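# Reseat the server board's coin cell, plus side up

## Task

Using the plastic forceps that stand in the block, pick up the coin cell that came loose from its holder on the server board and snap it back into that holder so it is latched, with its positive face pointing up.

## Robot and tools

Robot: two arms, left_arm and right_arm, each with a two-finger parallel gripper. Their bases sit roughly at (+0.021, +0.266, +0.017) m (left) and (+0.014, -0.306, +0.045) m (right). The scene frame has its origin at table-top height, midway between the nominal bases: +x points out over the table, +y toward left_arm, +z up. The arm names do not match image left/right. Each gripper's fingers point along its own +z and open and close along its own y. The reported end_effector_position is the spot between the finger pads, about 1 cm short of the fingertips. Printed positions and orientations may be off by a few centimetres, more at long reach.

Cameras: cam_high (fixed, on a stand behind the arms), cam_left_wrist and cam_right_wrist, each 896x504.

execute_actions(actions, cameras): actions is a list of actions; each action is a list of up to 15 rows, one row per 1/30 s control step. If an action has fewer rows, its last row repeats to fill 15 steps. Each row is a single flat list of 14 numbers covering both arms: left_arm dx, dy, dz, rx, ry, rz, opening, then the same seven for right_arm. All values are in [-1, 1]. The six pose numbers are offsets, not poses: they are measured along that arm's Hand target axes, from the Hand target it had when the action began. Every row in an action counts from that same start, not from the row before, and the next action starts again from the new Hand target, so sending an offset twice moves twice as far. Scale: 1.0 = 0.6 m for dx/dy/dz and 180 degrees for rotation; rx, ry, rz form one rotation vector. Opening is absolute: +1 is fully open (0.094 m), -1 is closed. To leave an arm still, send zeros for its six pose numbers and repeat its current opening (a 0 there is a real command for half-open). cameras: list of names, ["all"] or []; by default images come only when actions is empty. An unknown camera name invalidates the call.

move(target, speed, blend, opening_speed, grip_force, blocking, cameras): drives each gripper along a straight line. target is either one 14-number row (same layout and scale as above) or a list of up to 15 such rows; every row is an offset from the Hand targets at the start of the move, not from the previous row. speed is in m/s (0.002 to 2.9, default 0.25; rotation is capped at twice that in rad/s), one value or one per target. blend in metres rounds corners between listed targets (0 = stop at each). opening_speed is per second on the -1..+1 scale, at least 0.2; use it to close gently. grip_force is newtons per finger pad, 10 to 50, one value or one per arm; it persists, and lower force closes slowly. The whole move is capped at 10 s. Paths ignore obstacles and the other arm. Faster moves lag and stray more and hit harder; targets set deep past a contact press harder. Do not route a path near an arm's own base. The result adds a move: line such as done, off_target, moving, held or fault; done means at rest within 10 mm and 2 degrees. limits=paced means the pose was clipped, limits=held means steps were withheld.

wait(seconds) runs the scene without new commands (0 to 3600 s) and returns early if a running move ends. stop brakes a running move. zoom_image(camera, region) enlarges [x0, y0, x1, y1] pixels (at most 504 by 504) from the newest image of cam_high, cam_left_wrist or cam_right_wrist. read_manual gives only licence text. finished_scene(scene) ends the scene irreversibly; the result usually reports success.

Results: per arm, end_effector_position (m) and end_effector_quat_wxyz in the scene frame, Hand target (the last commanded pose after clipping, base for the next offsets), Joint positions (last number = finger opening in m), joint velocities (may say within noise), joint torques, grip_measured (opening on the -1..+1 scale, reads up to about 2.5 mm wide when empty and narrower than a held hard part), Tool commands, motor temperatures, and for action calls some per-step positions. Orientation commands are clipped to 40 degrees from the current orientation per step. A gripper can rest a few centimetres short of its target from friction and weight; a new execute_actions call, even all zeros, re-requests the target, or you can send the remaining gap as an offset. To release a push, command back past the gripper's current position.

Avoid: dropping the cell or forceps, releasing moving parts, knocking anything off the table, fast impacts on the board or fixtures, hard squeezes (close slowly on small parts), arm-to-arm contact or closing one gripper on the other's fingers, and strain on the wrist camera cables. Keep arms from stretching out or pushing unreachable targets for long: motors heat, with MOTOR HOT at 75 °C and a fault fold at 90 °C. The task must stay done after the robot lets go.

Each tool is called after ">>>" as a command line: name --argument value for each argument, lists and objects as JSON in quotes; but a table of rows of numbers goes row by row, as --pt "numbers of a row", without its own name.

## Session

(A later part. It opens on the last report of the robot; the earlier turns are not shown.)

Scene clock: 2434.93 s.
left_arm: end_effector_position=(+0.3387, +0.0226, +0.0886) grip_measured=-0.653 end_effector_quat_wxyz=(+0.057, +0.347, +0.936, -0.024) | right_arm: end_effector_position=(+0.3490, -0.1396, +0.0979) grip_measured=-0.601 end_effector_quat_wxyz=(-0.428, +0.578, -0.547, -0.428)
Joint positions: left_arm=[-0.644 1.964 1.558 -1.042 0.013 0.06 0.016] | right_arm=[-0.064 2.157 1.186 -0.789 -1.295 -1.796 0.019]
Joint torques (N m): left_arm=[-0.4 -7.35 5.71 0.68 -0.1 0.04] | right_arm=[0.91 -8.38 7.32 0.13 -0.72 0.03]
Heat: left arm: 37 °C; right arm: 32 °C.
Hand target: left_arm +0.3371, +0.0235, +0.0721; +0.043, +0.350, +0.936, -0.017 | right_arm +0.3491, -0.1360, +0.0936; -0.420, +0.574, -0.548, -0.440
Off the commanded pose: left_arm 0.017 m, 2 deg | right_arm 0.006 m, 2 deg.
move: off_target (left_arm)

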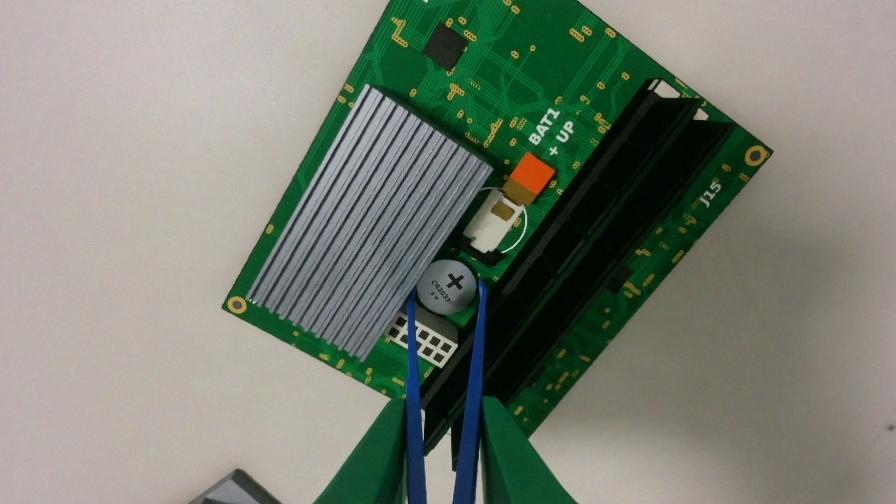

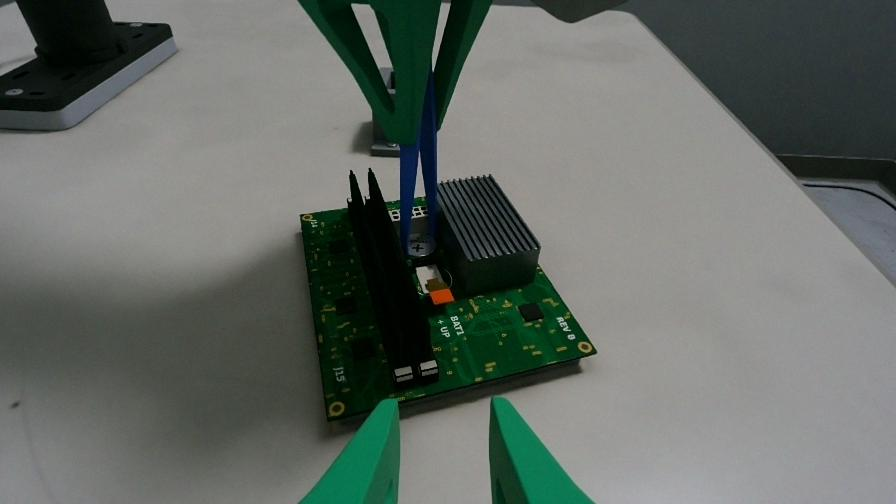

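>>> move --target '[0.0014,0.0,0.0055,0,0,0,-0.652,0,0,0,0,0,0,-0.6]' --speed 0.03 --cameras '["cam_left_wrist","cam_right_wrist"]'

>>> zoom_image --camera "cam_right_wrist" --region '[380, 200, 460, 280]'

>>> zoom_image --camera "cam_left_wrist" --region '[380, 200, 520, 340]'

Scene clock: 2450.80 s.
left_arm: end_effector_position=(+0.3387, +0.0226, +0.0858) grip_measured=-0.653 end_effector_quat_wxyz=(+0.058, +0.347, +0.936, -0.024) | right_arm: end_effector_position=(+0.3490, -0.1396, +0.0979) grip_measured=-0.601 end_effector_quat_wxyz=(-0.428, +0.578, -0.547, -0.428)
Joint positions: left_arm=[-0.644 1.964 1.547 -1.028 0.013 0.06 0.016] | right_arm=[-0.064 2.157 1.186 -0.789 -1.295 -1.796 0.019]
Joint torques (N m): left_arm=[-0.36 -7.21 5.61 0.68 -0.09 0.03] | right_arm=[0.9 -8.36 7.32 0.13 -0.73 0.02]
Heat: left arm: 37 °C; right arm: 32 °C.
Hand target: left_arm +0.3367, +0.0237, +0.0688; +0.043, +0.350, +0.936, -0.017 | right_arm +0.3491, -0.1360, +0.0936; -0.420, +0.574, -0.548, -0.440
Off the commanded pose: left_arm 0.017 m, 2 deg | right_arm 0.006 m, 2 deg.
move: off_target (left_arm)

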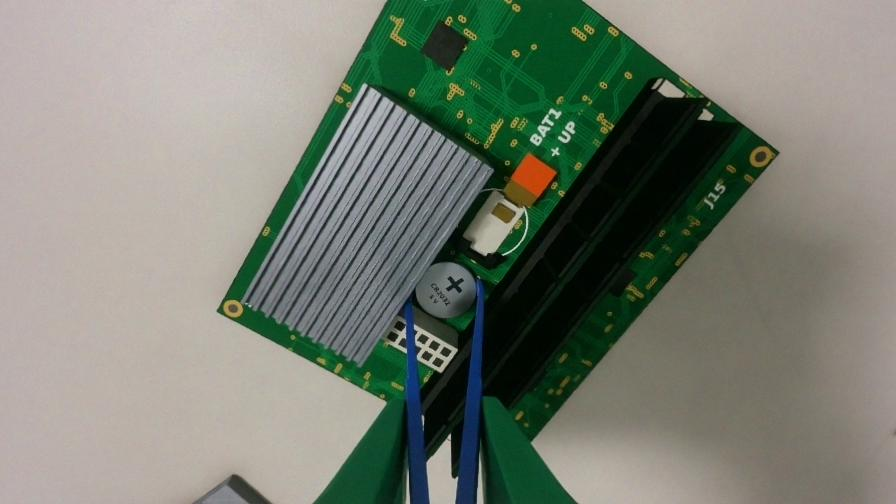

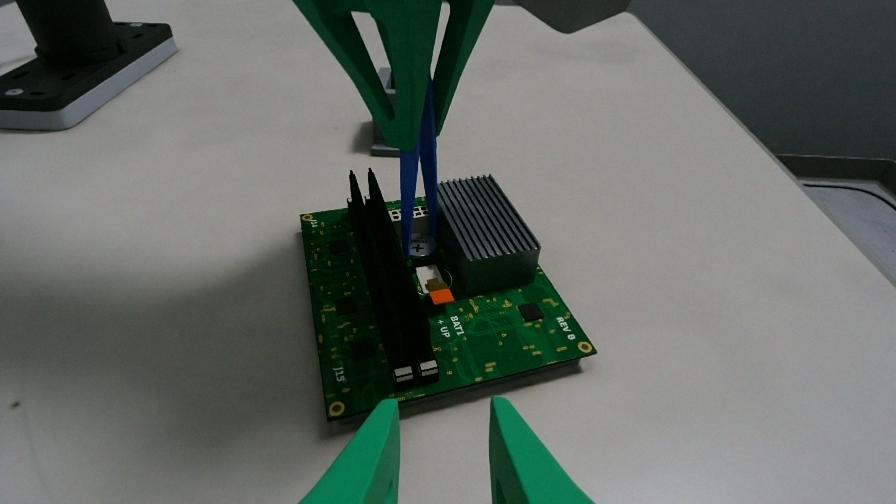

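Scaled by 6.300 from the camera's image (finer frame: 1280x720).

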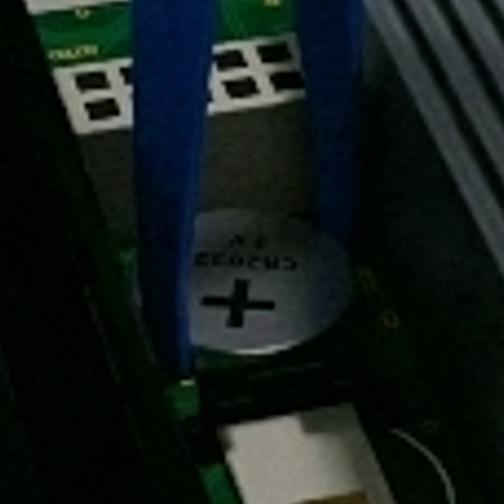

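Scaled by 3.600 from the camera's image (finer frame: 1280x720).

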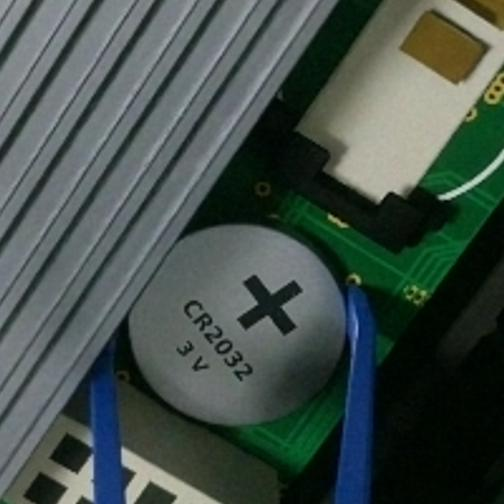

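>>> move --target '[0,0,0,0,0,0,-0.722,0,0,0,0,0,0,-0.6]' --opening_speed 0.2 --cameras '["cam_left_wrist","cam_right_wrist"]'

>>> zoom_image --camera "cam_right_wrist" --region '[380, 200, 460, 280]'

>>> zoom_image --camera "cam_left_wrist" --region '[380, 200, 520, 340]'

Scene clock: 2466.10 s.
left_arm: end_effector_position=(+0.3388, +0.0225, +0.0858) grip_measured=-0.718 end_effector_quat_wxyz=(+0.058, +0.347, +0.936, -0.024) | right_arm: end_effector_position=(+0.3490, -0.1396, +0.0979) grip_measured=-0.601 end_effector_quat_wxyz=(-0.428, +0.578, -0.547, -0.428)
Joint positions: left_arm=[-0.644 1.964 1.547 -1.028 0.013 0.06 0.013] | right_arm=[-0.064 2.157 1.186 -0.789 -1.295 -1.796 0.019]
Joint torques (N m): left_arm=[-0.4 -7.28 5.64 0.67 -0.1 0.04] | right_arm=[0.9 -8.38 7.31 0.13 -0.73 0.02]
Heat: left arm: 37 °C; right arm: 32 °C.
Hand target: left_arm +0.3367, +0.0238, +0.0688; +0.043, +0.350, +0.936, -0.017 | right_arm +0.3491, -0.1360, +0.0936; -0.420, +0.574, -0.548, -0.440
Off the commanded pose: left_arm 0.017 m, 2 deg | right_arm 0.006 m, 2 deg.
move: done

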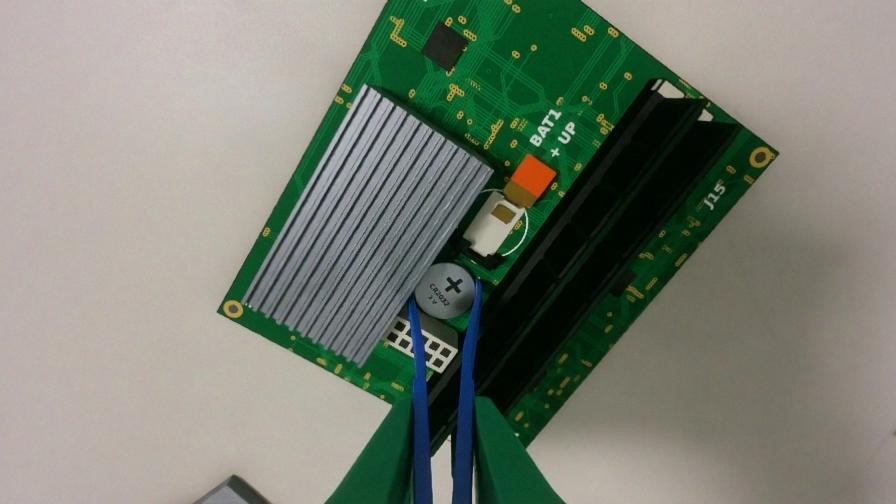

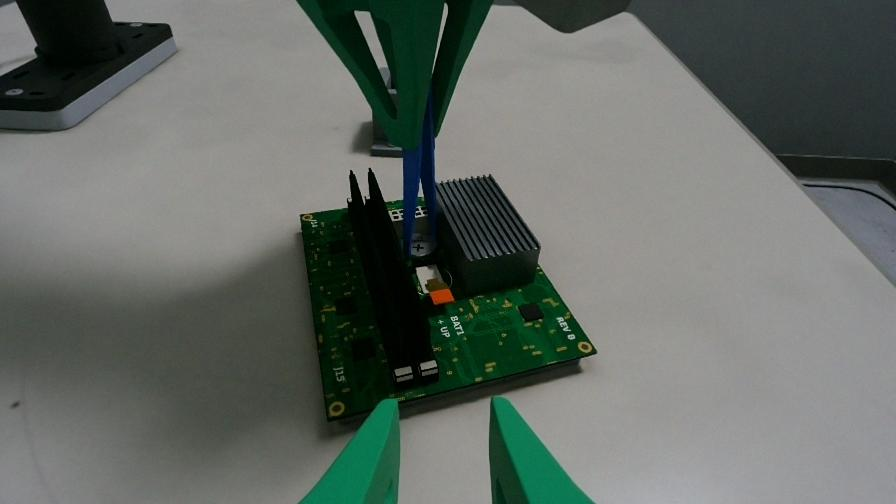

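Scaled by 6.300 from the camera's image (finer frame: 1280x720).

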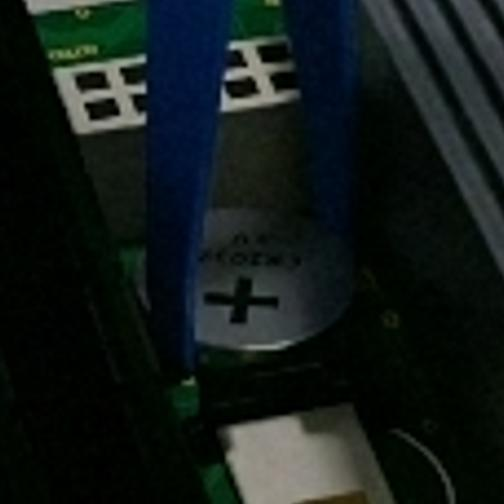

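Scaled by 3.600 from the camera's image (finer frame: 1280x720).

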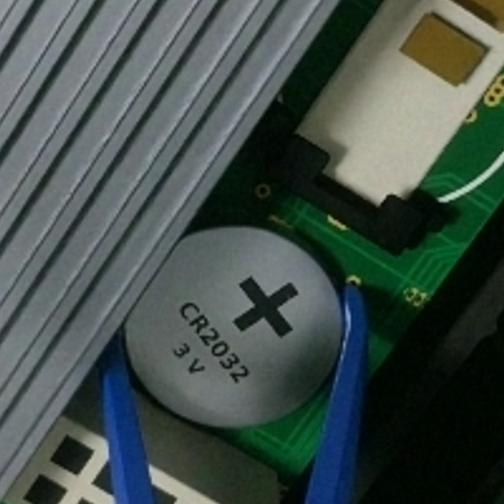

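>>> move --target '[-0.0033,0.0004,-0.0365,0,0,0,-0.724,0,0,0,0,0,0,-0.6]' --speed 0.05 --cameras '["cam_left_wrist","cam_right_wrist"]'

>>> zoom_image --camera "cam_right_wrist" --region '[380, 200, 460, 280]'

>>> zoom_image --camera "cam_left_wrist" --region '[380, 200, 520, 340]'

Scene clock: 2483.93 s.
left_arm: end_effector_position=(+0.3349, +0.0255, +0.0906) grip_measured=-0.721 end_effector_quat_wxyz=(+0.047, +0.348, +0.936, -0.021) | right_arm: end_effector_position=(+0.3490, -0.1396, +0.0979) grip_measured=-0.601 end_effector_quat_wxyz=(-0.428, +0.578, -0.547, -0.428)
Joint positions: left_arm=[-0.644 1.964 1.569 -1.073 0.013 0.06 0.013] | right_arm=[-0.064 2.157 1.186 -0.789 -1.295 -1.796 0.019]
Joint torques (N m): left_arm=[-0.35 -8.5 9.36 0.24 -0.1 0.05] | right_arm=[0.9 -8.38 7.32 0.12 -0.73 0.02]
Heat: left arm: 37 °C; right arm: 32 °C.
Hand target: left_arm +0.3368, +0.0240, +0.0908; +0.043, +0.350, +0.936, -0.017 | right_arm +0.3491, -0.1360, +0.0936; -0.420, +0.574, -0.548, -0.440
Off the commanded pose: left_arm 0.002 m, 1 deg | right_arm 0.006 m, 2 deg.
move: done

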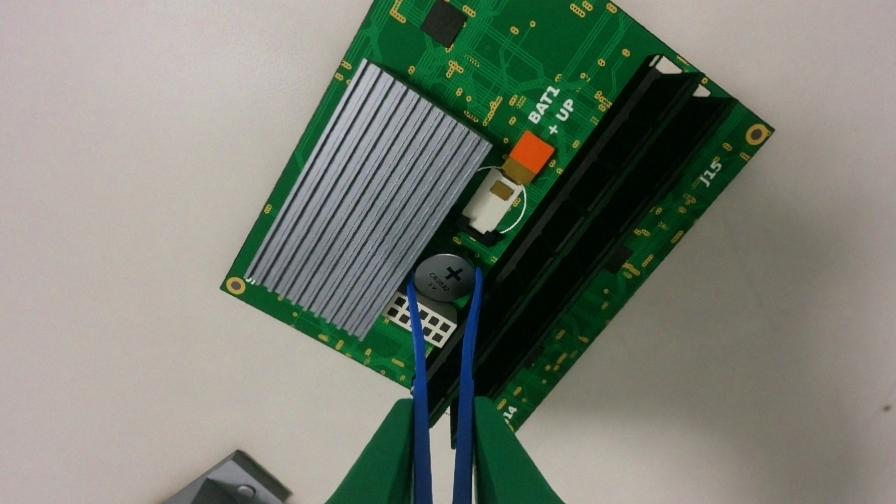

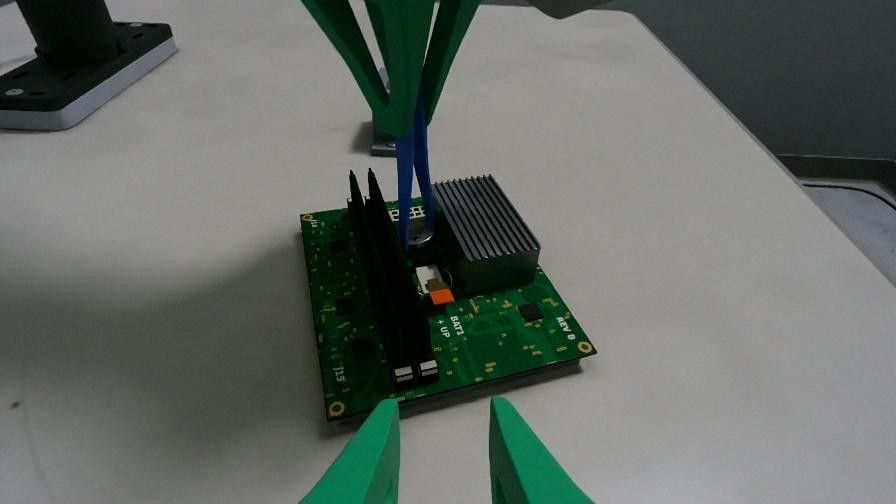

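Scaled by 6.300 from the camera's image (finer frame: 1280x720).

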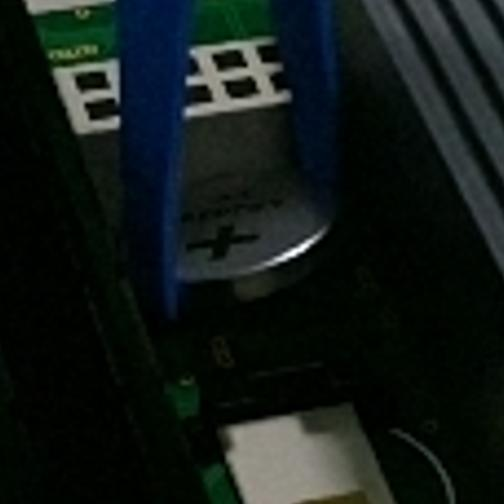

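Scaled by 3.600 from the camera's image (finer frame: 1280x720).

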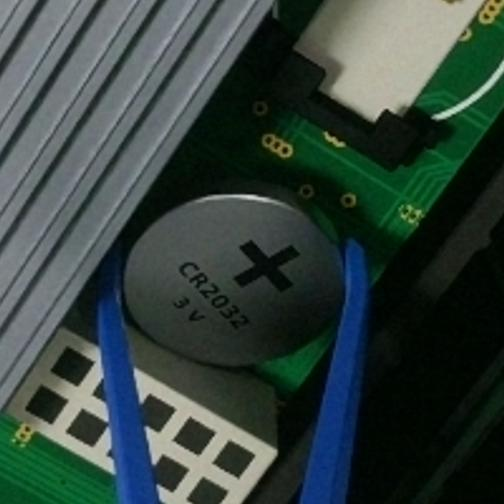

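>>> move --target '[-0.0138,-0.0002,-0.0106,0,0,0,-0.724,0,0,0,0,0,0,-0.6]' --speed 0.05 --cameras '["cam_left_wrist","cam_right_wrist"]'

>>> zoom_image --camera "cam_right_wrist" --region '[380, 180, 480, 280]'

>>> zoom_image --camera "cam_left_wrist" --region '[380, 200, 520, 340]'

Scene clock: 2502.03 s.
left_arm: end_effector_position=(+0.3407, +0.0211, +0.1026) grip_measured=-0.721 end_effector_quat_wxyz=(+0.052, +0.348, +0.936, -0.022) | right_arm: end_effector_position=(+0.3490, -0.1396, +0.0979) grip_measured=-0.601 end_effector_quat_wxyz=(-0.428, +0.578, -0.547, -0.428)
Joint positions: left_arm=[-0.644 1.977 1.633 -1.115 0.013 0.06 0.013] | right_arm=[-0.064 2.157 1.186 -0.789 -1.295 -1.796 0.019]
Joint torques (N m): left_arm=[-0.49 -7.54 9.5 0.27 -0.1 0.02] | right_arm=[0.91 -8.36 7.32 0.13 -0.73 0.03]
Heat: left arm: 37 °C; right arm: 32 °C.
Hand target: left_arm +0.3425, +0.0189, +0.0978; +0.043, +0.350, +0.936, -0.017 | right_arm +0.3491, -0.1360, +0.0936; -0.420, +0.574, -0.548, -0.440
Off the commanded pose: left_arm 0.005 m, 1 deg | right_arm 0.006 m, 2 deg.
move: done

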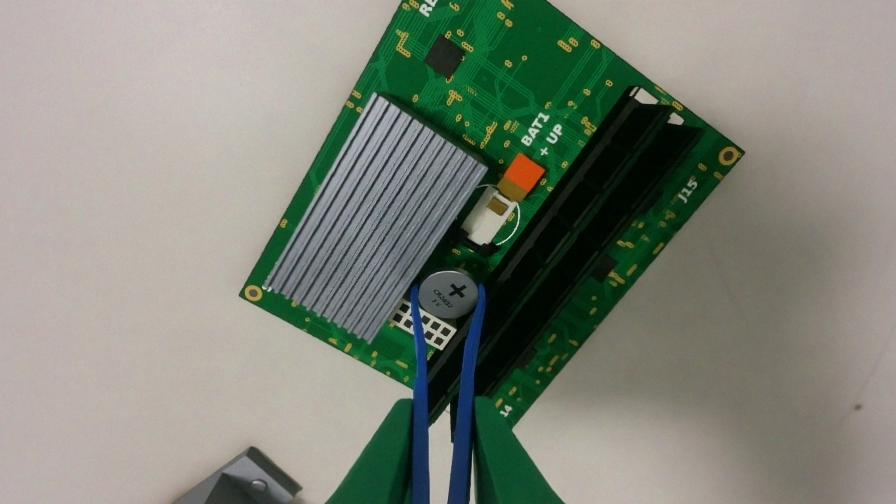

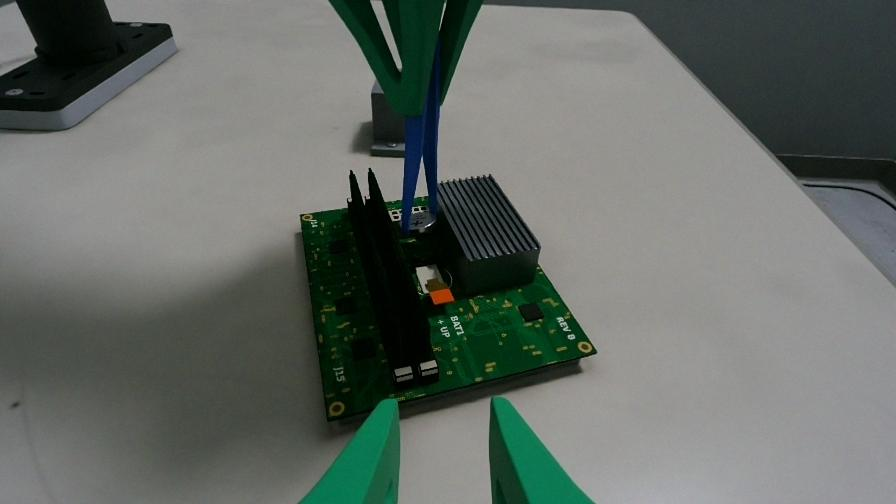

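Scaled by 5.040 from the camera's image (finer frame: 1280x720).

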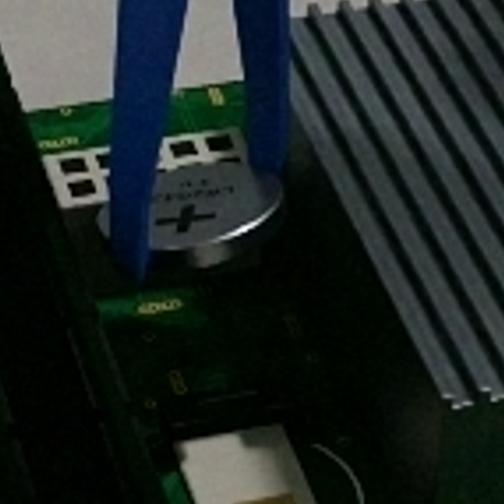

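Scaled by 3.600 from the camera's image (finer frame: 1280x720).

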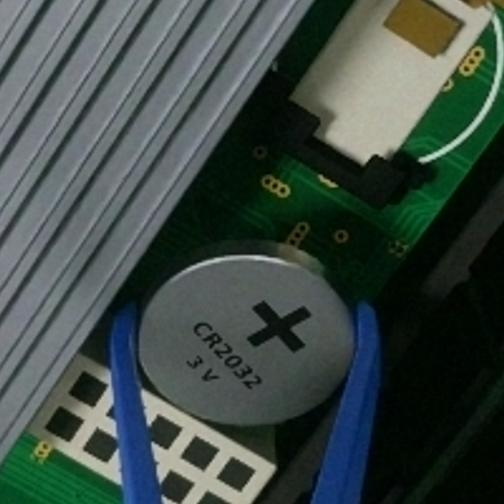

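>>> move --target '[-0.0201,-0.0128,-0.0012,0,0,0,-0.724,0,0,0,0,0,0,-0.6]' --speed 0.05 --cameras '["cam_left_wrist","cam_right_wrist"]'

>>> zoom_image --camera "cam_right_wrist" --region '[380, 180, 480, 280]'

>>> zoom_image --camera "cam_left_wrist" --region '[380, 200, 520, 340]'

Scene clock: 2591.73 s.
left_arm: end_effector_position=(+0.3448, +0.0070, +0.1058) grip_measured=-0.721 end_effector_quat_wxyz=(+0.053, +0.352, +0.934, -0.023) | right_arm: end_effector_position=(+0.3490, -0.1396, +0.0979) grip_measured=-0.601 end_effector_quat_wxyz=(-0.428, +0.578, -0.547, -0.428)
Joint positions: left_arm=[-0.666 2.02 1.707 -1.142 0.011 0.047 0.013] | right_arm=[-0.064 2.157 1.186 -0.789 -1.295 -1.796 0.019]
Joint torques (N m): left_arm=[-0.4 -7.75 9.5 0.28 -0.09 -0.07] | right_arm=[0.91 -8.38 7.31 0.13 -0.73 0.03]
Heat: left arm: 37 °C; right arm: 32 °C.
Hand target: left_arm +0.3465, +0.0052, +0.0997; +0.043, +0.350, +0.935, -0.017 | right_arm +0.3491, -0.1360, +0.0936; -0.420, +0.574, -0.548, -0.440
Off the commanded pose: left_arm 0.007 m, 1 deg | right_arm 0.006 m, 2 deg.
move: done

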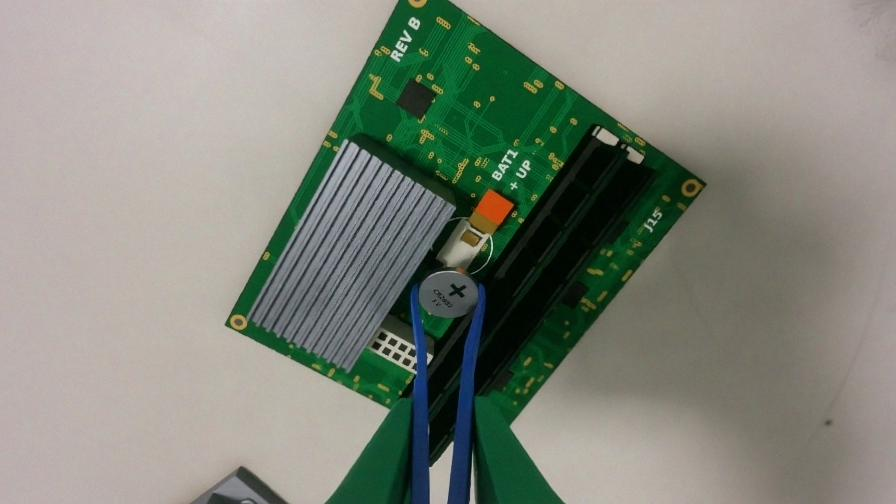

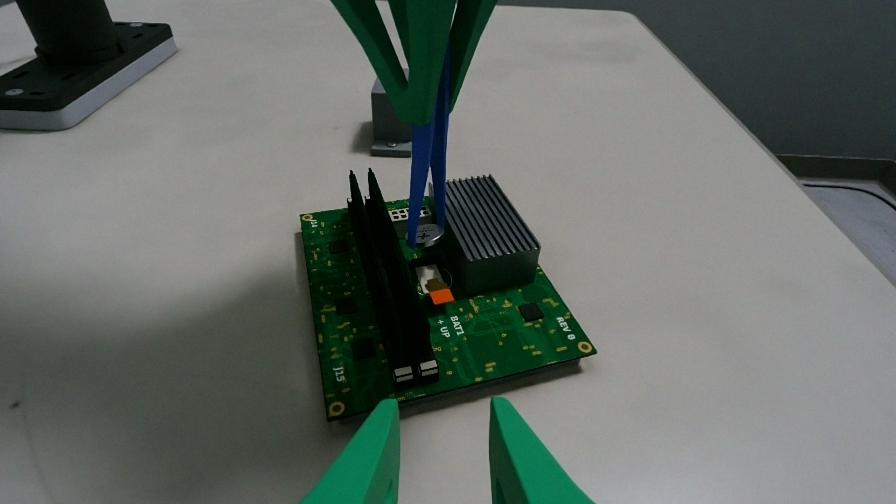

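Scaled by 5.040 from the camera's image (finer frame: 1280x720).

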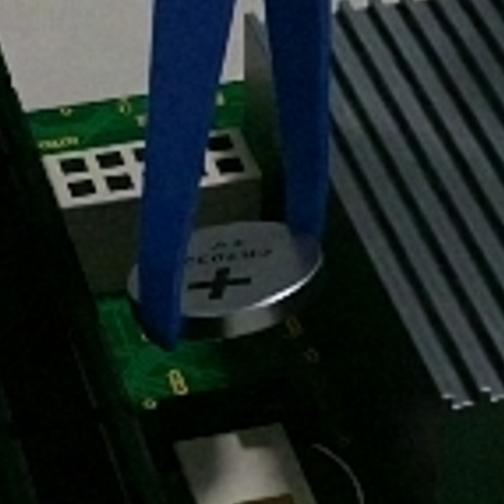

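Scaled by 3.600 from the camera's image (finer frame: 1280x720).

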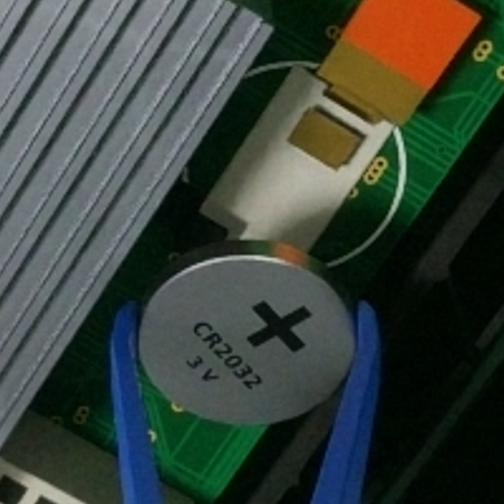

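>>> move --target '[-0.02,-0.0126,0.005,0,0,0,-0.724,0,0,0,0,0,0,-0.6]' --speed 0.05 --cameras '["cam_left_wrist","cam_right_wrist"]'

>>> zoom_image --camera "cam_right_wrist" --region '[380, 200, 480, 300]'

>>> zoom_image --camera "cam_left_wrist" --region '[380, 200, 520, 340]'

Scene clock: 2599.90 s.
left_arm: end_effector_position=(+0.3493, -0.0068, +0.1048) grip_measured=-0.721 end_effector_quat_wxyz=(+0.054, +0.351, +0.934, -0.023) | right_arm: end_effector_position=(+0.3490, -0.1396, +0.0979) grip_measured=-0.601 end_effector_quat_wxyz=(-0.428, +0.578, -0.547, -0.428)
Joint positions: left_arm=[-0.685 2.069 1.776 -1.16 0.009 0.028 0.013] | right_arm=[-0.064 2.157 1.186 -0.789 -1.295 -1.796 0.019]
Joint torques (N m): left_arm=[-0.36 -8.12 9.51 0.29 -0.11 -0.07] | right_arm=[0.9 -8.38 7.32 0.14 -0.73 0.02]
Heat: left arm: 37 °C; right arm: 32 °C.
Hand target: left_arm +0.3508, -0.0084, +0.0978; +0.043, +0.350, +0.936, -0.017 | right_arm +0.3491, -0.1360, +0.0936; -0.420, +0.574, -0.548, -0.440
Off the commanded pose: left_arm 0.007 m, 1 deg | right_arm 0.006 m, 2 deg.
move: done

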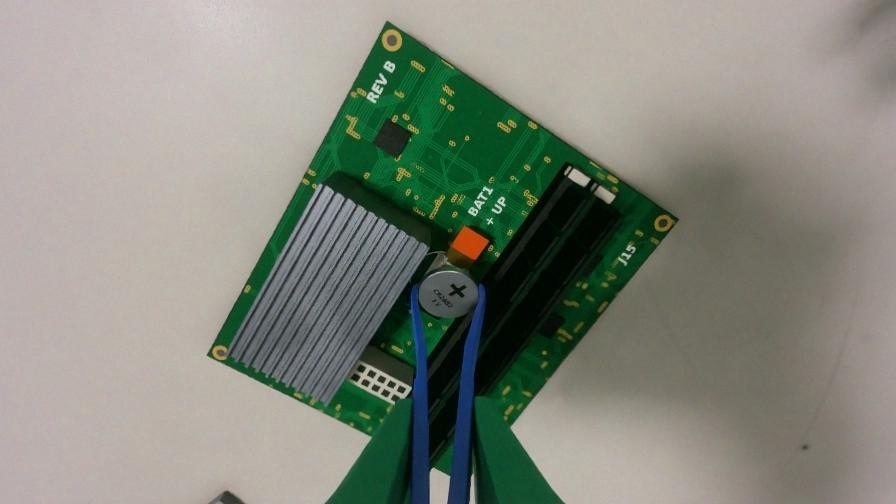

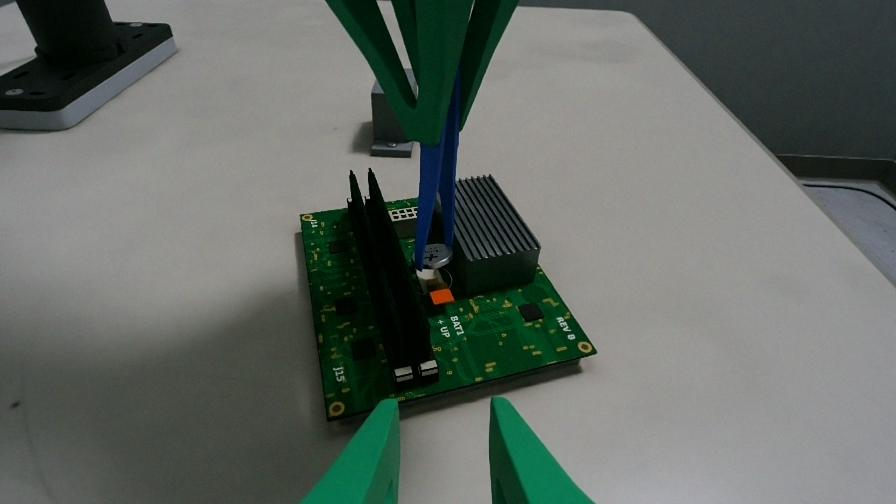

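Scaled by 5.040 from the camera's image (finer frame: 1280x720).

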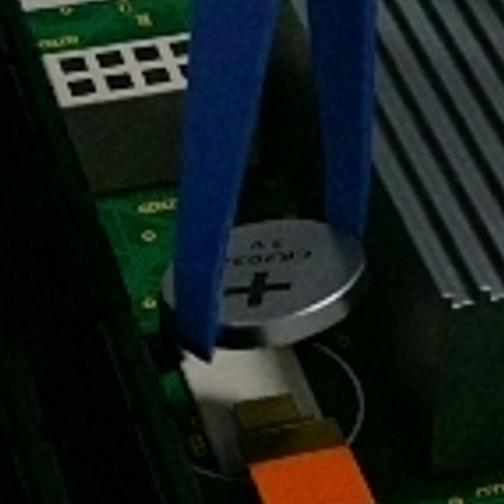

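Scaled by 3.600 from the camera's image (finer frame: 1280x720).

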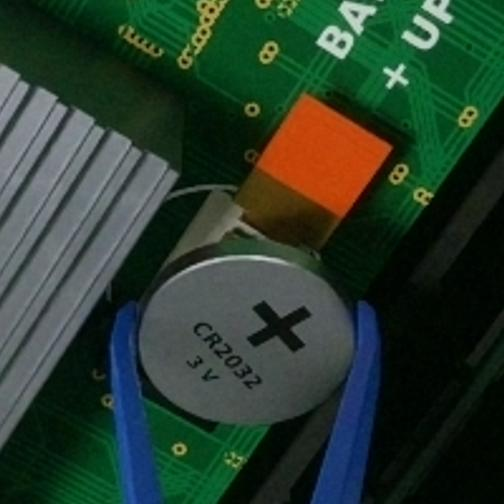

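>>> move --target '[0.0,0.0127,0.0,0.0306,0,0,-0.724,0,0,0,0,0,0,-0.6]' --speed 0.03 --cameras '["cam_left_wrist","cam_right_wrist"]'

>>> zoom_image --camera "cam_right_wrist" --region '[380, 200, 480, 300]'

>>> zoom_image --camera "cam_left_wrist" --region '[380, 200, 520, 340]'

Scene clock: 2695.07 s.
left_arm: end_effector_position=(+0.3534, -0.0020, +0.1047) grip_measured=-0.721 end_effector_quat_wxyz=(+0.039, +0.351, +0.934, -0.062) | right_arm: end_effector_position=(+0.3490, -0.1396, +0.0979) grip_measured=-0.601 end_effector_quat_wxyz=(-0.428, +0.578, -0.547, -0.428)
Joint positions: left_arm=[-0.633 2.078 1.786 -1.17 0.097 0.074 0.013] | right_arm=[-0.064 2.157 1.186 -0.789 -1.295 -1.796 0.019]
Joint torques (N m): left_arm=[0.38 -8.13 9.48 0.28 0.09 0.09] | right_arm=[0.91 -8.36 7.32 0.13 -0.73 0.02]
Heat: left arm: 37 °C; right arm: 32 °C.
Hand target: left_arm +0.3557, -0.0027, +0.0978; +0.026, +0.352, +0.934, -0.062 | right_arm +0.3491, -0.1360, +0.0936; -0.420, +0.574, -0.548, -0.440
Off the commanded pose: left_arm 0.007 m, 1 deg | right_arm 0.006 m, 2 deg.
move: done

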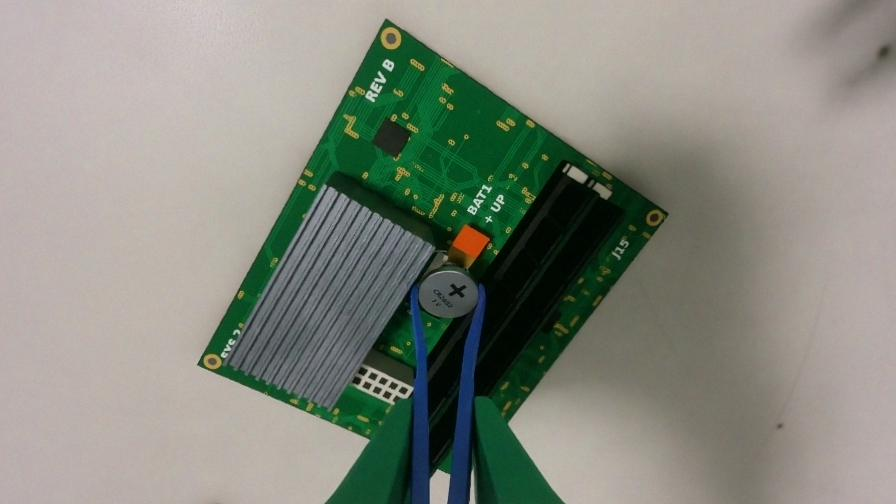

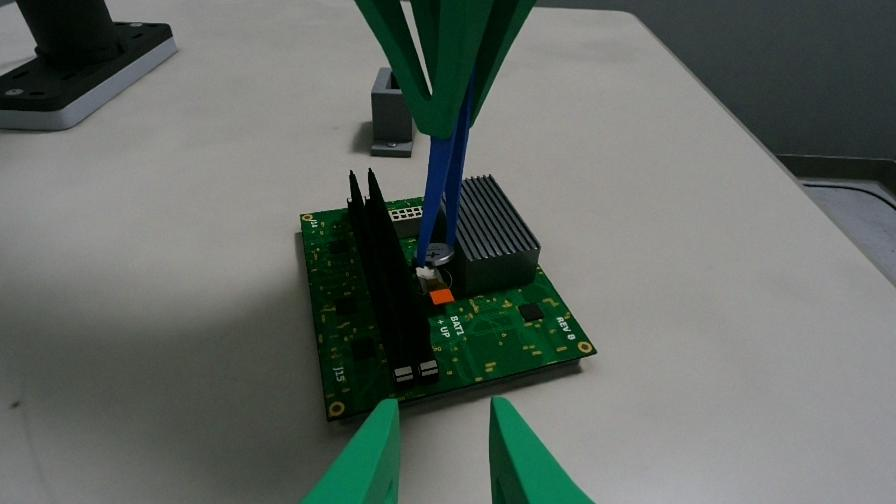

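Scaled by 5.040 from the camera's image (finer frame: 1280x720).

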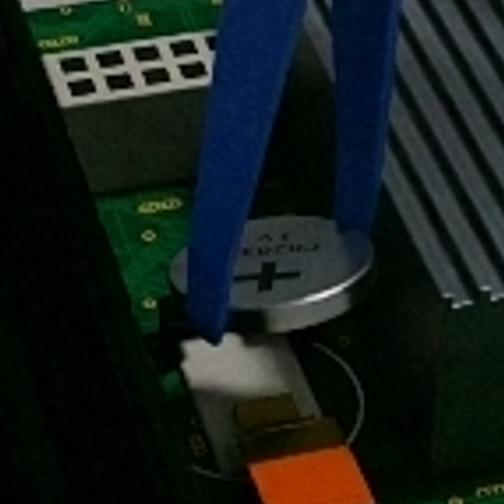

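Scaled by 3.600 from the camera's image (finer frame: 1280x720).

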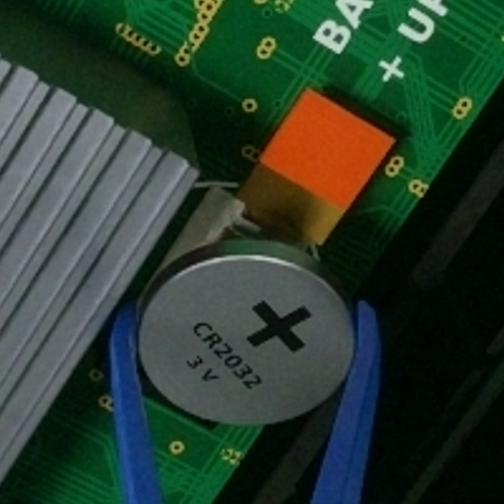

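>>> move --target '[-0.0006,0.0022,0.0248,0,0,0,-0.724,0,0,0,0,0,0,-0.6]' --speed 0.04 --cameras '["cam_left_wrist","cam_right_wrist"]'

>>> zoom_image --camera "cam_right_wrist" --region '[380, 200, 480, 300]'

>>> zoom_image --camera "cam_left_wrist" --region '[380, 200, 520, 340]'

Scene clock: 2739.53 s.
left_arm: end_effector_position=(+0.3559, -0.0043, +0.1002) grip_measured=-0.721 end_effector_quat_wxyz=(+0.040, +0.351, +0.933, -0.063) | right_arm: end_effector_position=(+0.3490, -0.1396, +0.0979) grip_measured=-0.601 end_effector_quat_wxyz=(-0.428, +0.578, -0.547, -0.428)
Joint positions: left_arm=[-0.633 2.09 1.786 -1.155 0.099 0.074 0.013] | right_arm=[-0.064 2.157 1.186 -0.789 -1.295 -1.796 0.019]
Joint torques (N m): left_arm=[0.29 -8.28 6.12 0.68 0.07 0.08] | right_arm=[0.91 -8.38 7.32 0.13 -0.72 0.02]
Heat: left arm: 36 °C; right arm: 32 °C.
Hand target: left_arm +0.3569, -0.0040, +0.0829; +0.026, +0.352, +0.934, -0.062 | right_arm +0.3491, -0.1360, +0.0936; -0.420, +0.574, -0.548, -0.440
Off the commanded pose: left_arm 0.017 m, 2 deg | right_arm 0.006 m, 2 deg.
move: off_target (left_arm)

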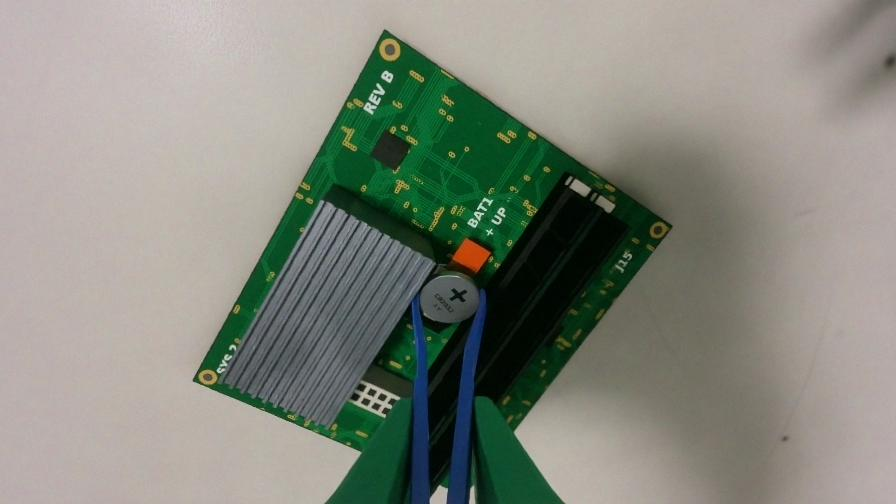

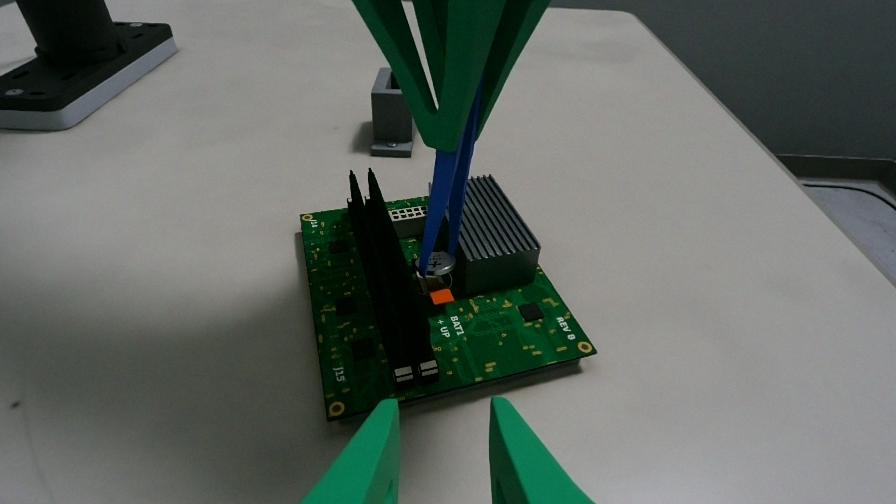

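Scaled by 5.040 from the camera's image (finer frame: 1280x720).

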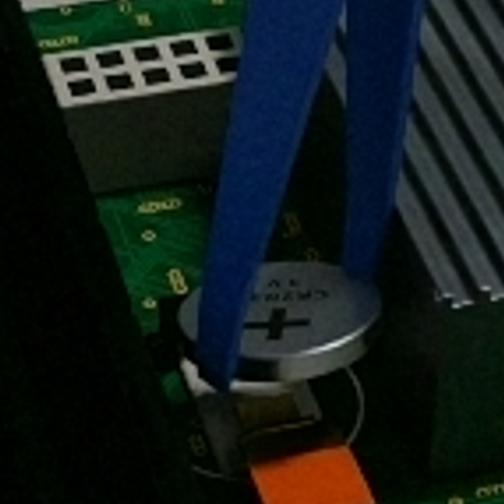

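Scaled by 3.600 from the camera's image (finer frame: 1280x720).

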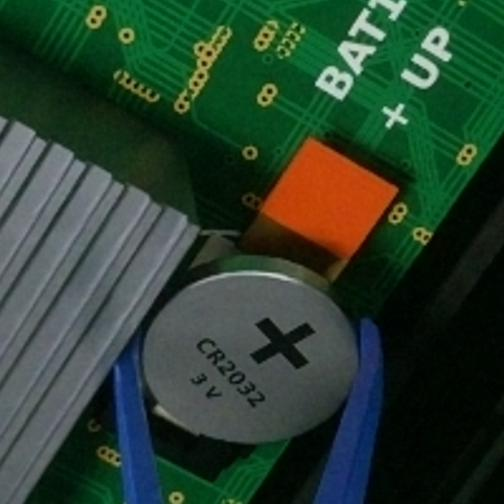

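>>> move --target '[0.0072,0.0005,0.0058,0,0,0,-0.724,0,0,0,0,0,0,-0.6]' --speed 0.04 --cameras '["cam_left_wrist","cam_right_wrist"]'

>>> zoom_image --camera "cam_right_wrist" --region '[380, 200, 480, 300]'

>>> zoom_image --camera "cam_left_wrist" --region '[380, 200, 520, 340]'

Scene clock: 2761.17 s.
left_arm: end_effector_position=(+0.3542, -0.0031, +0.0922) grip_measured=-0.721 end_effector_quat_wxyz=(+0.037, +0.351, +0.934, -0.062) | right_arm: end_effector_position=(+0.3490, -0.1396, +0.0979) grip_measured=-0.601 end_effector_quat_wxyz=(-0.428, +0.578, -0.547, -0.428)
Joint positions: left_arm=[-0.633 2.09 1.755 -1.13 0.1 0.075 0.013] | right_arm=[-0.064 2.157 1.186 -0.789 -1.295 -1.796 0.019]
Joint torques (N m): left_arm=[0.34 -9.36 5.71 0.65 0.07 0.09] | right_arm=[0.9 -8.38 7.32 0.13 -0.73 0.02]
Heat: left arm: 35 °C; right arm: 32 °C.
Hand target: left_arm +0.3539, -0.0014, +0.0791; +0.026, +0.352, +0.934, -0.062 | right_arm +0.3491, -0.1360, +0.0936; -0.420, +0.574, -0.548, -0.440
Off the commanded pose: left_arm 0.013 m, 1 deg | right_arm 0.006 m, 2 deg.
move: off_target (left_arm)

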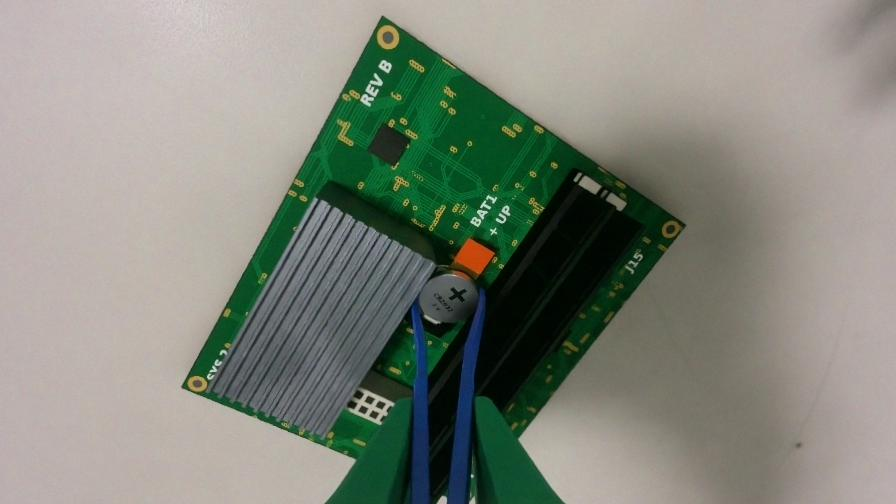

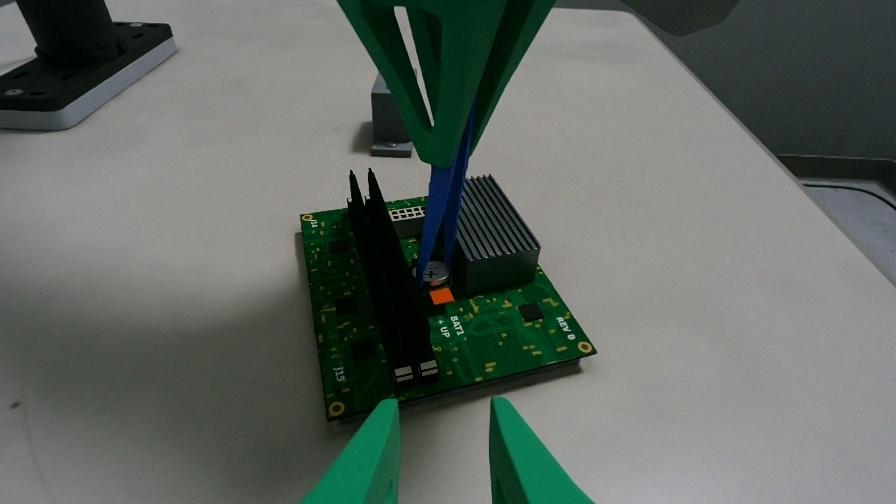

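Scaled by 5.040 from the camera's image (finer frame: 1280x720).

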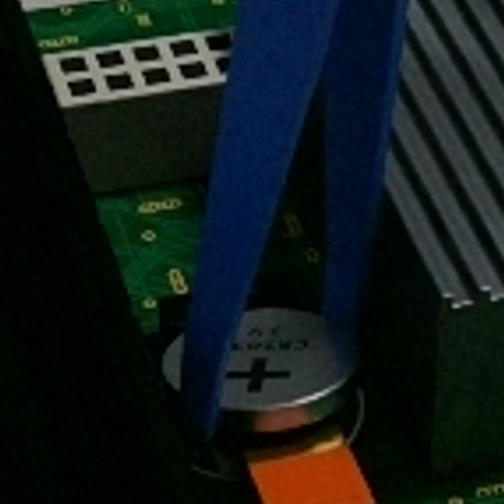

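Scaled by 3.600 from the camera's image (finer frame: 1280x720).

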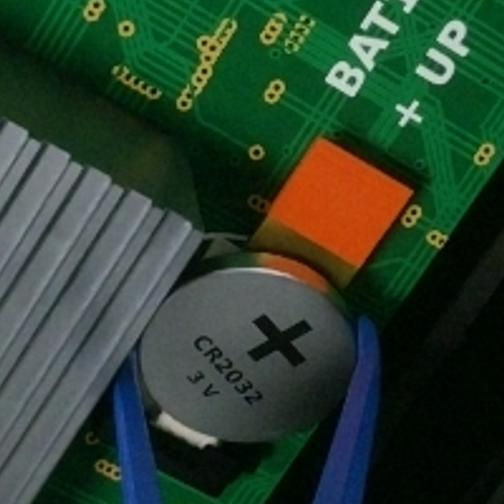

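>>> zoom_image --camera "cam_left_wrist" --region '[405, 290, 475, 345]'

Scaled by 7.200 from the camera's image (finer frame: 1280x720).

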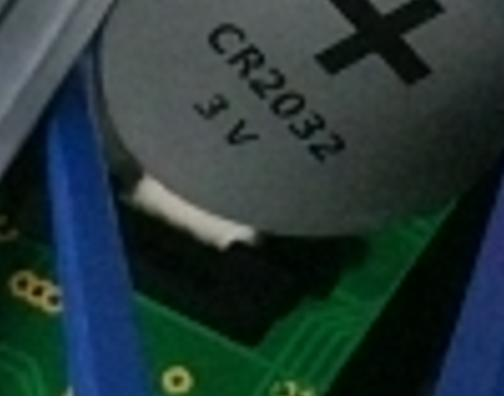

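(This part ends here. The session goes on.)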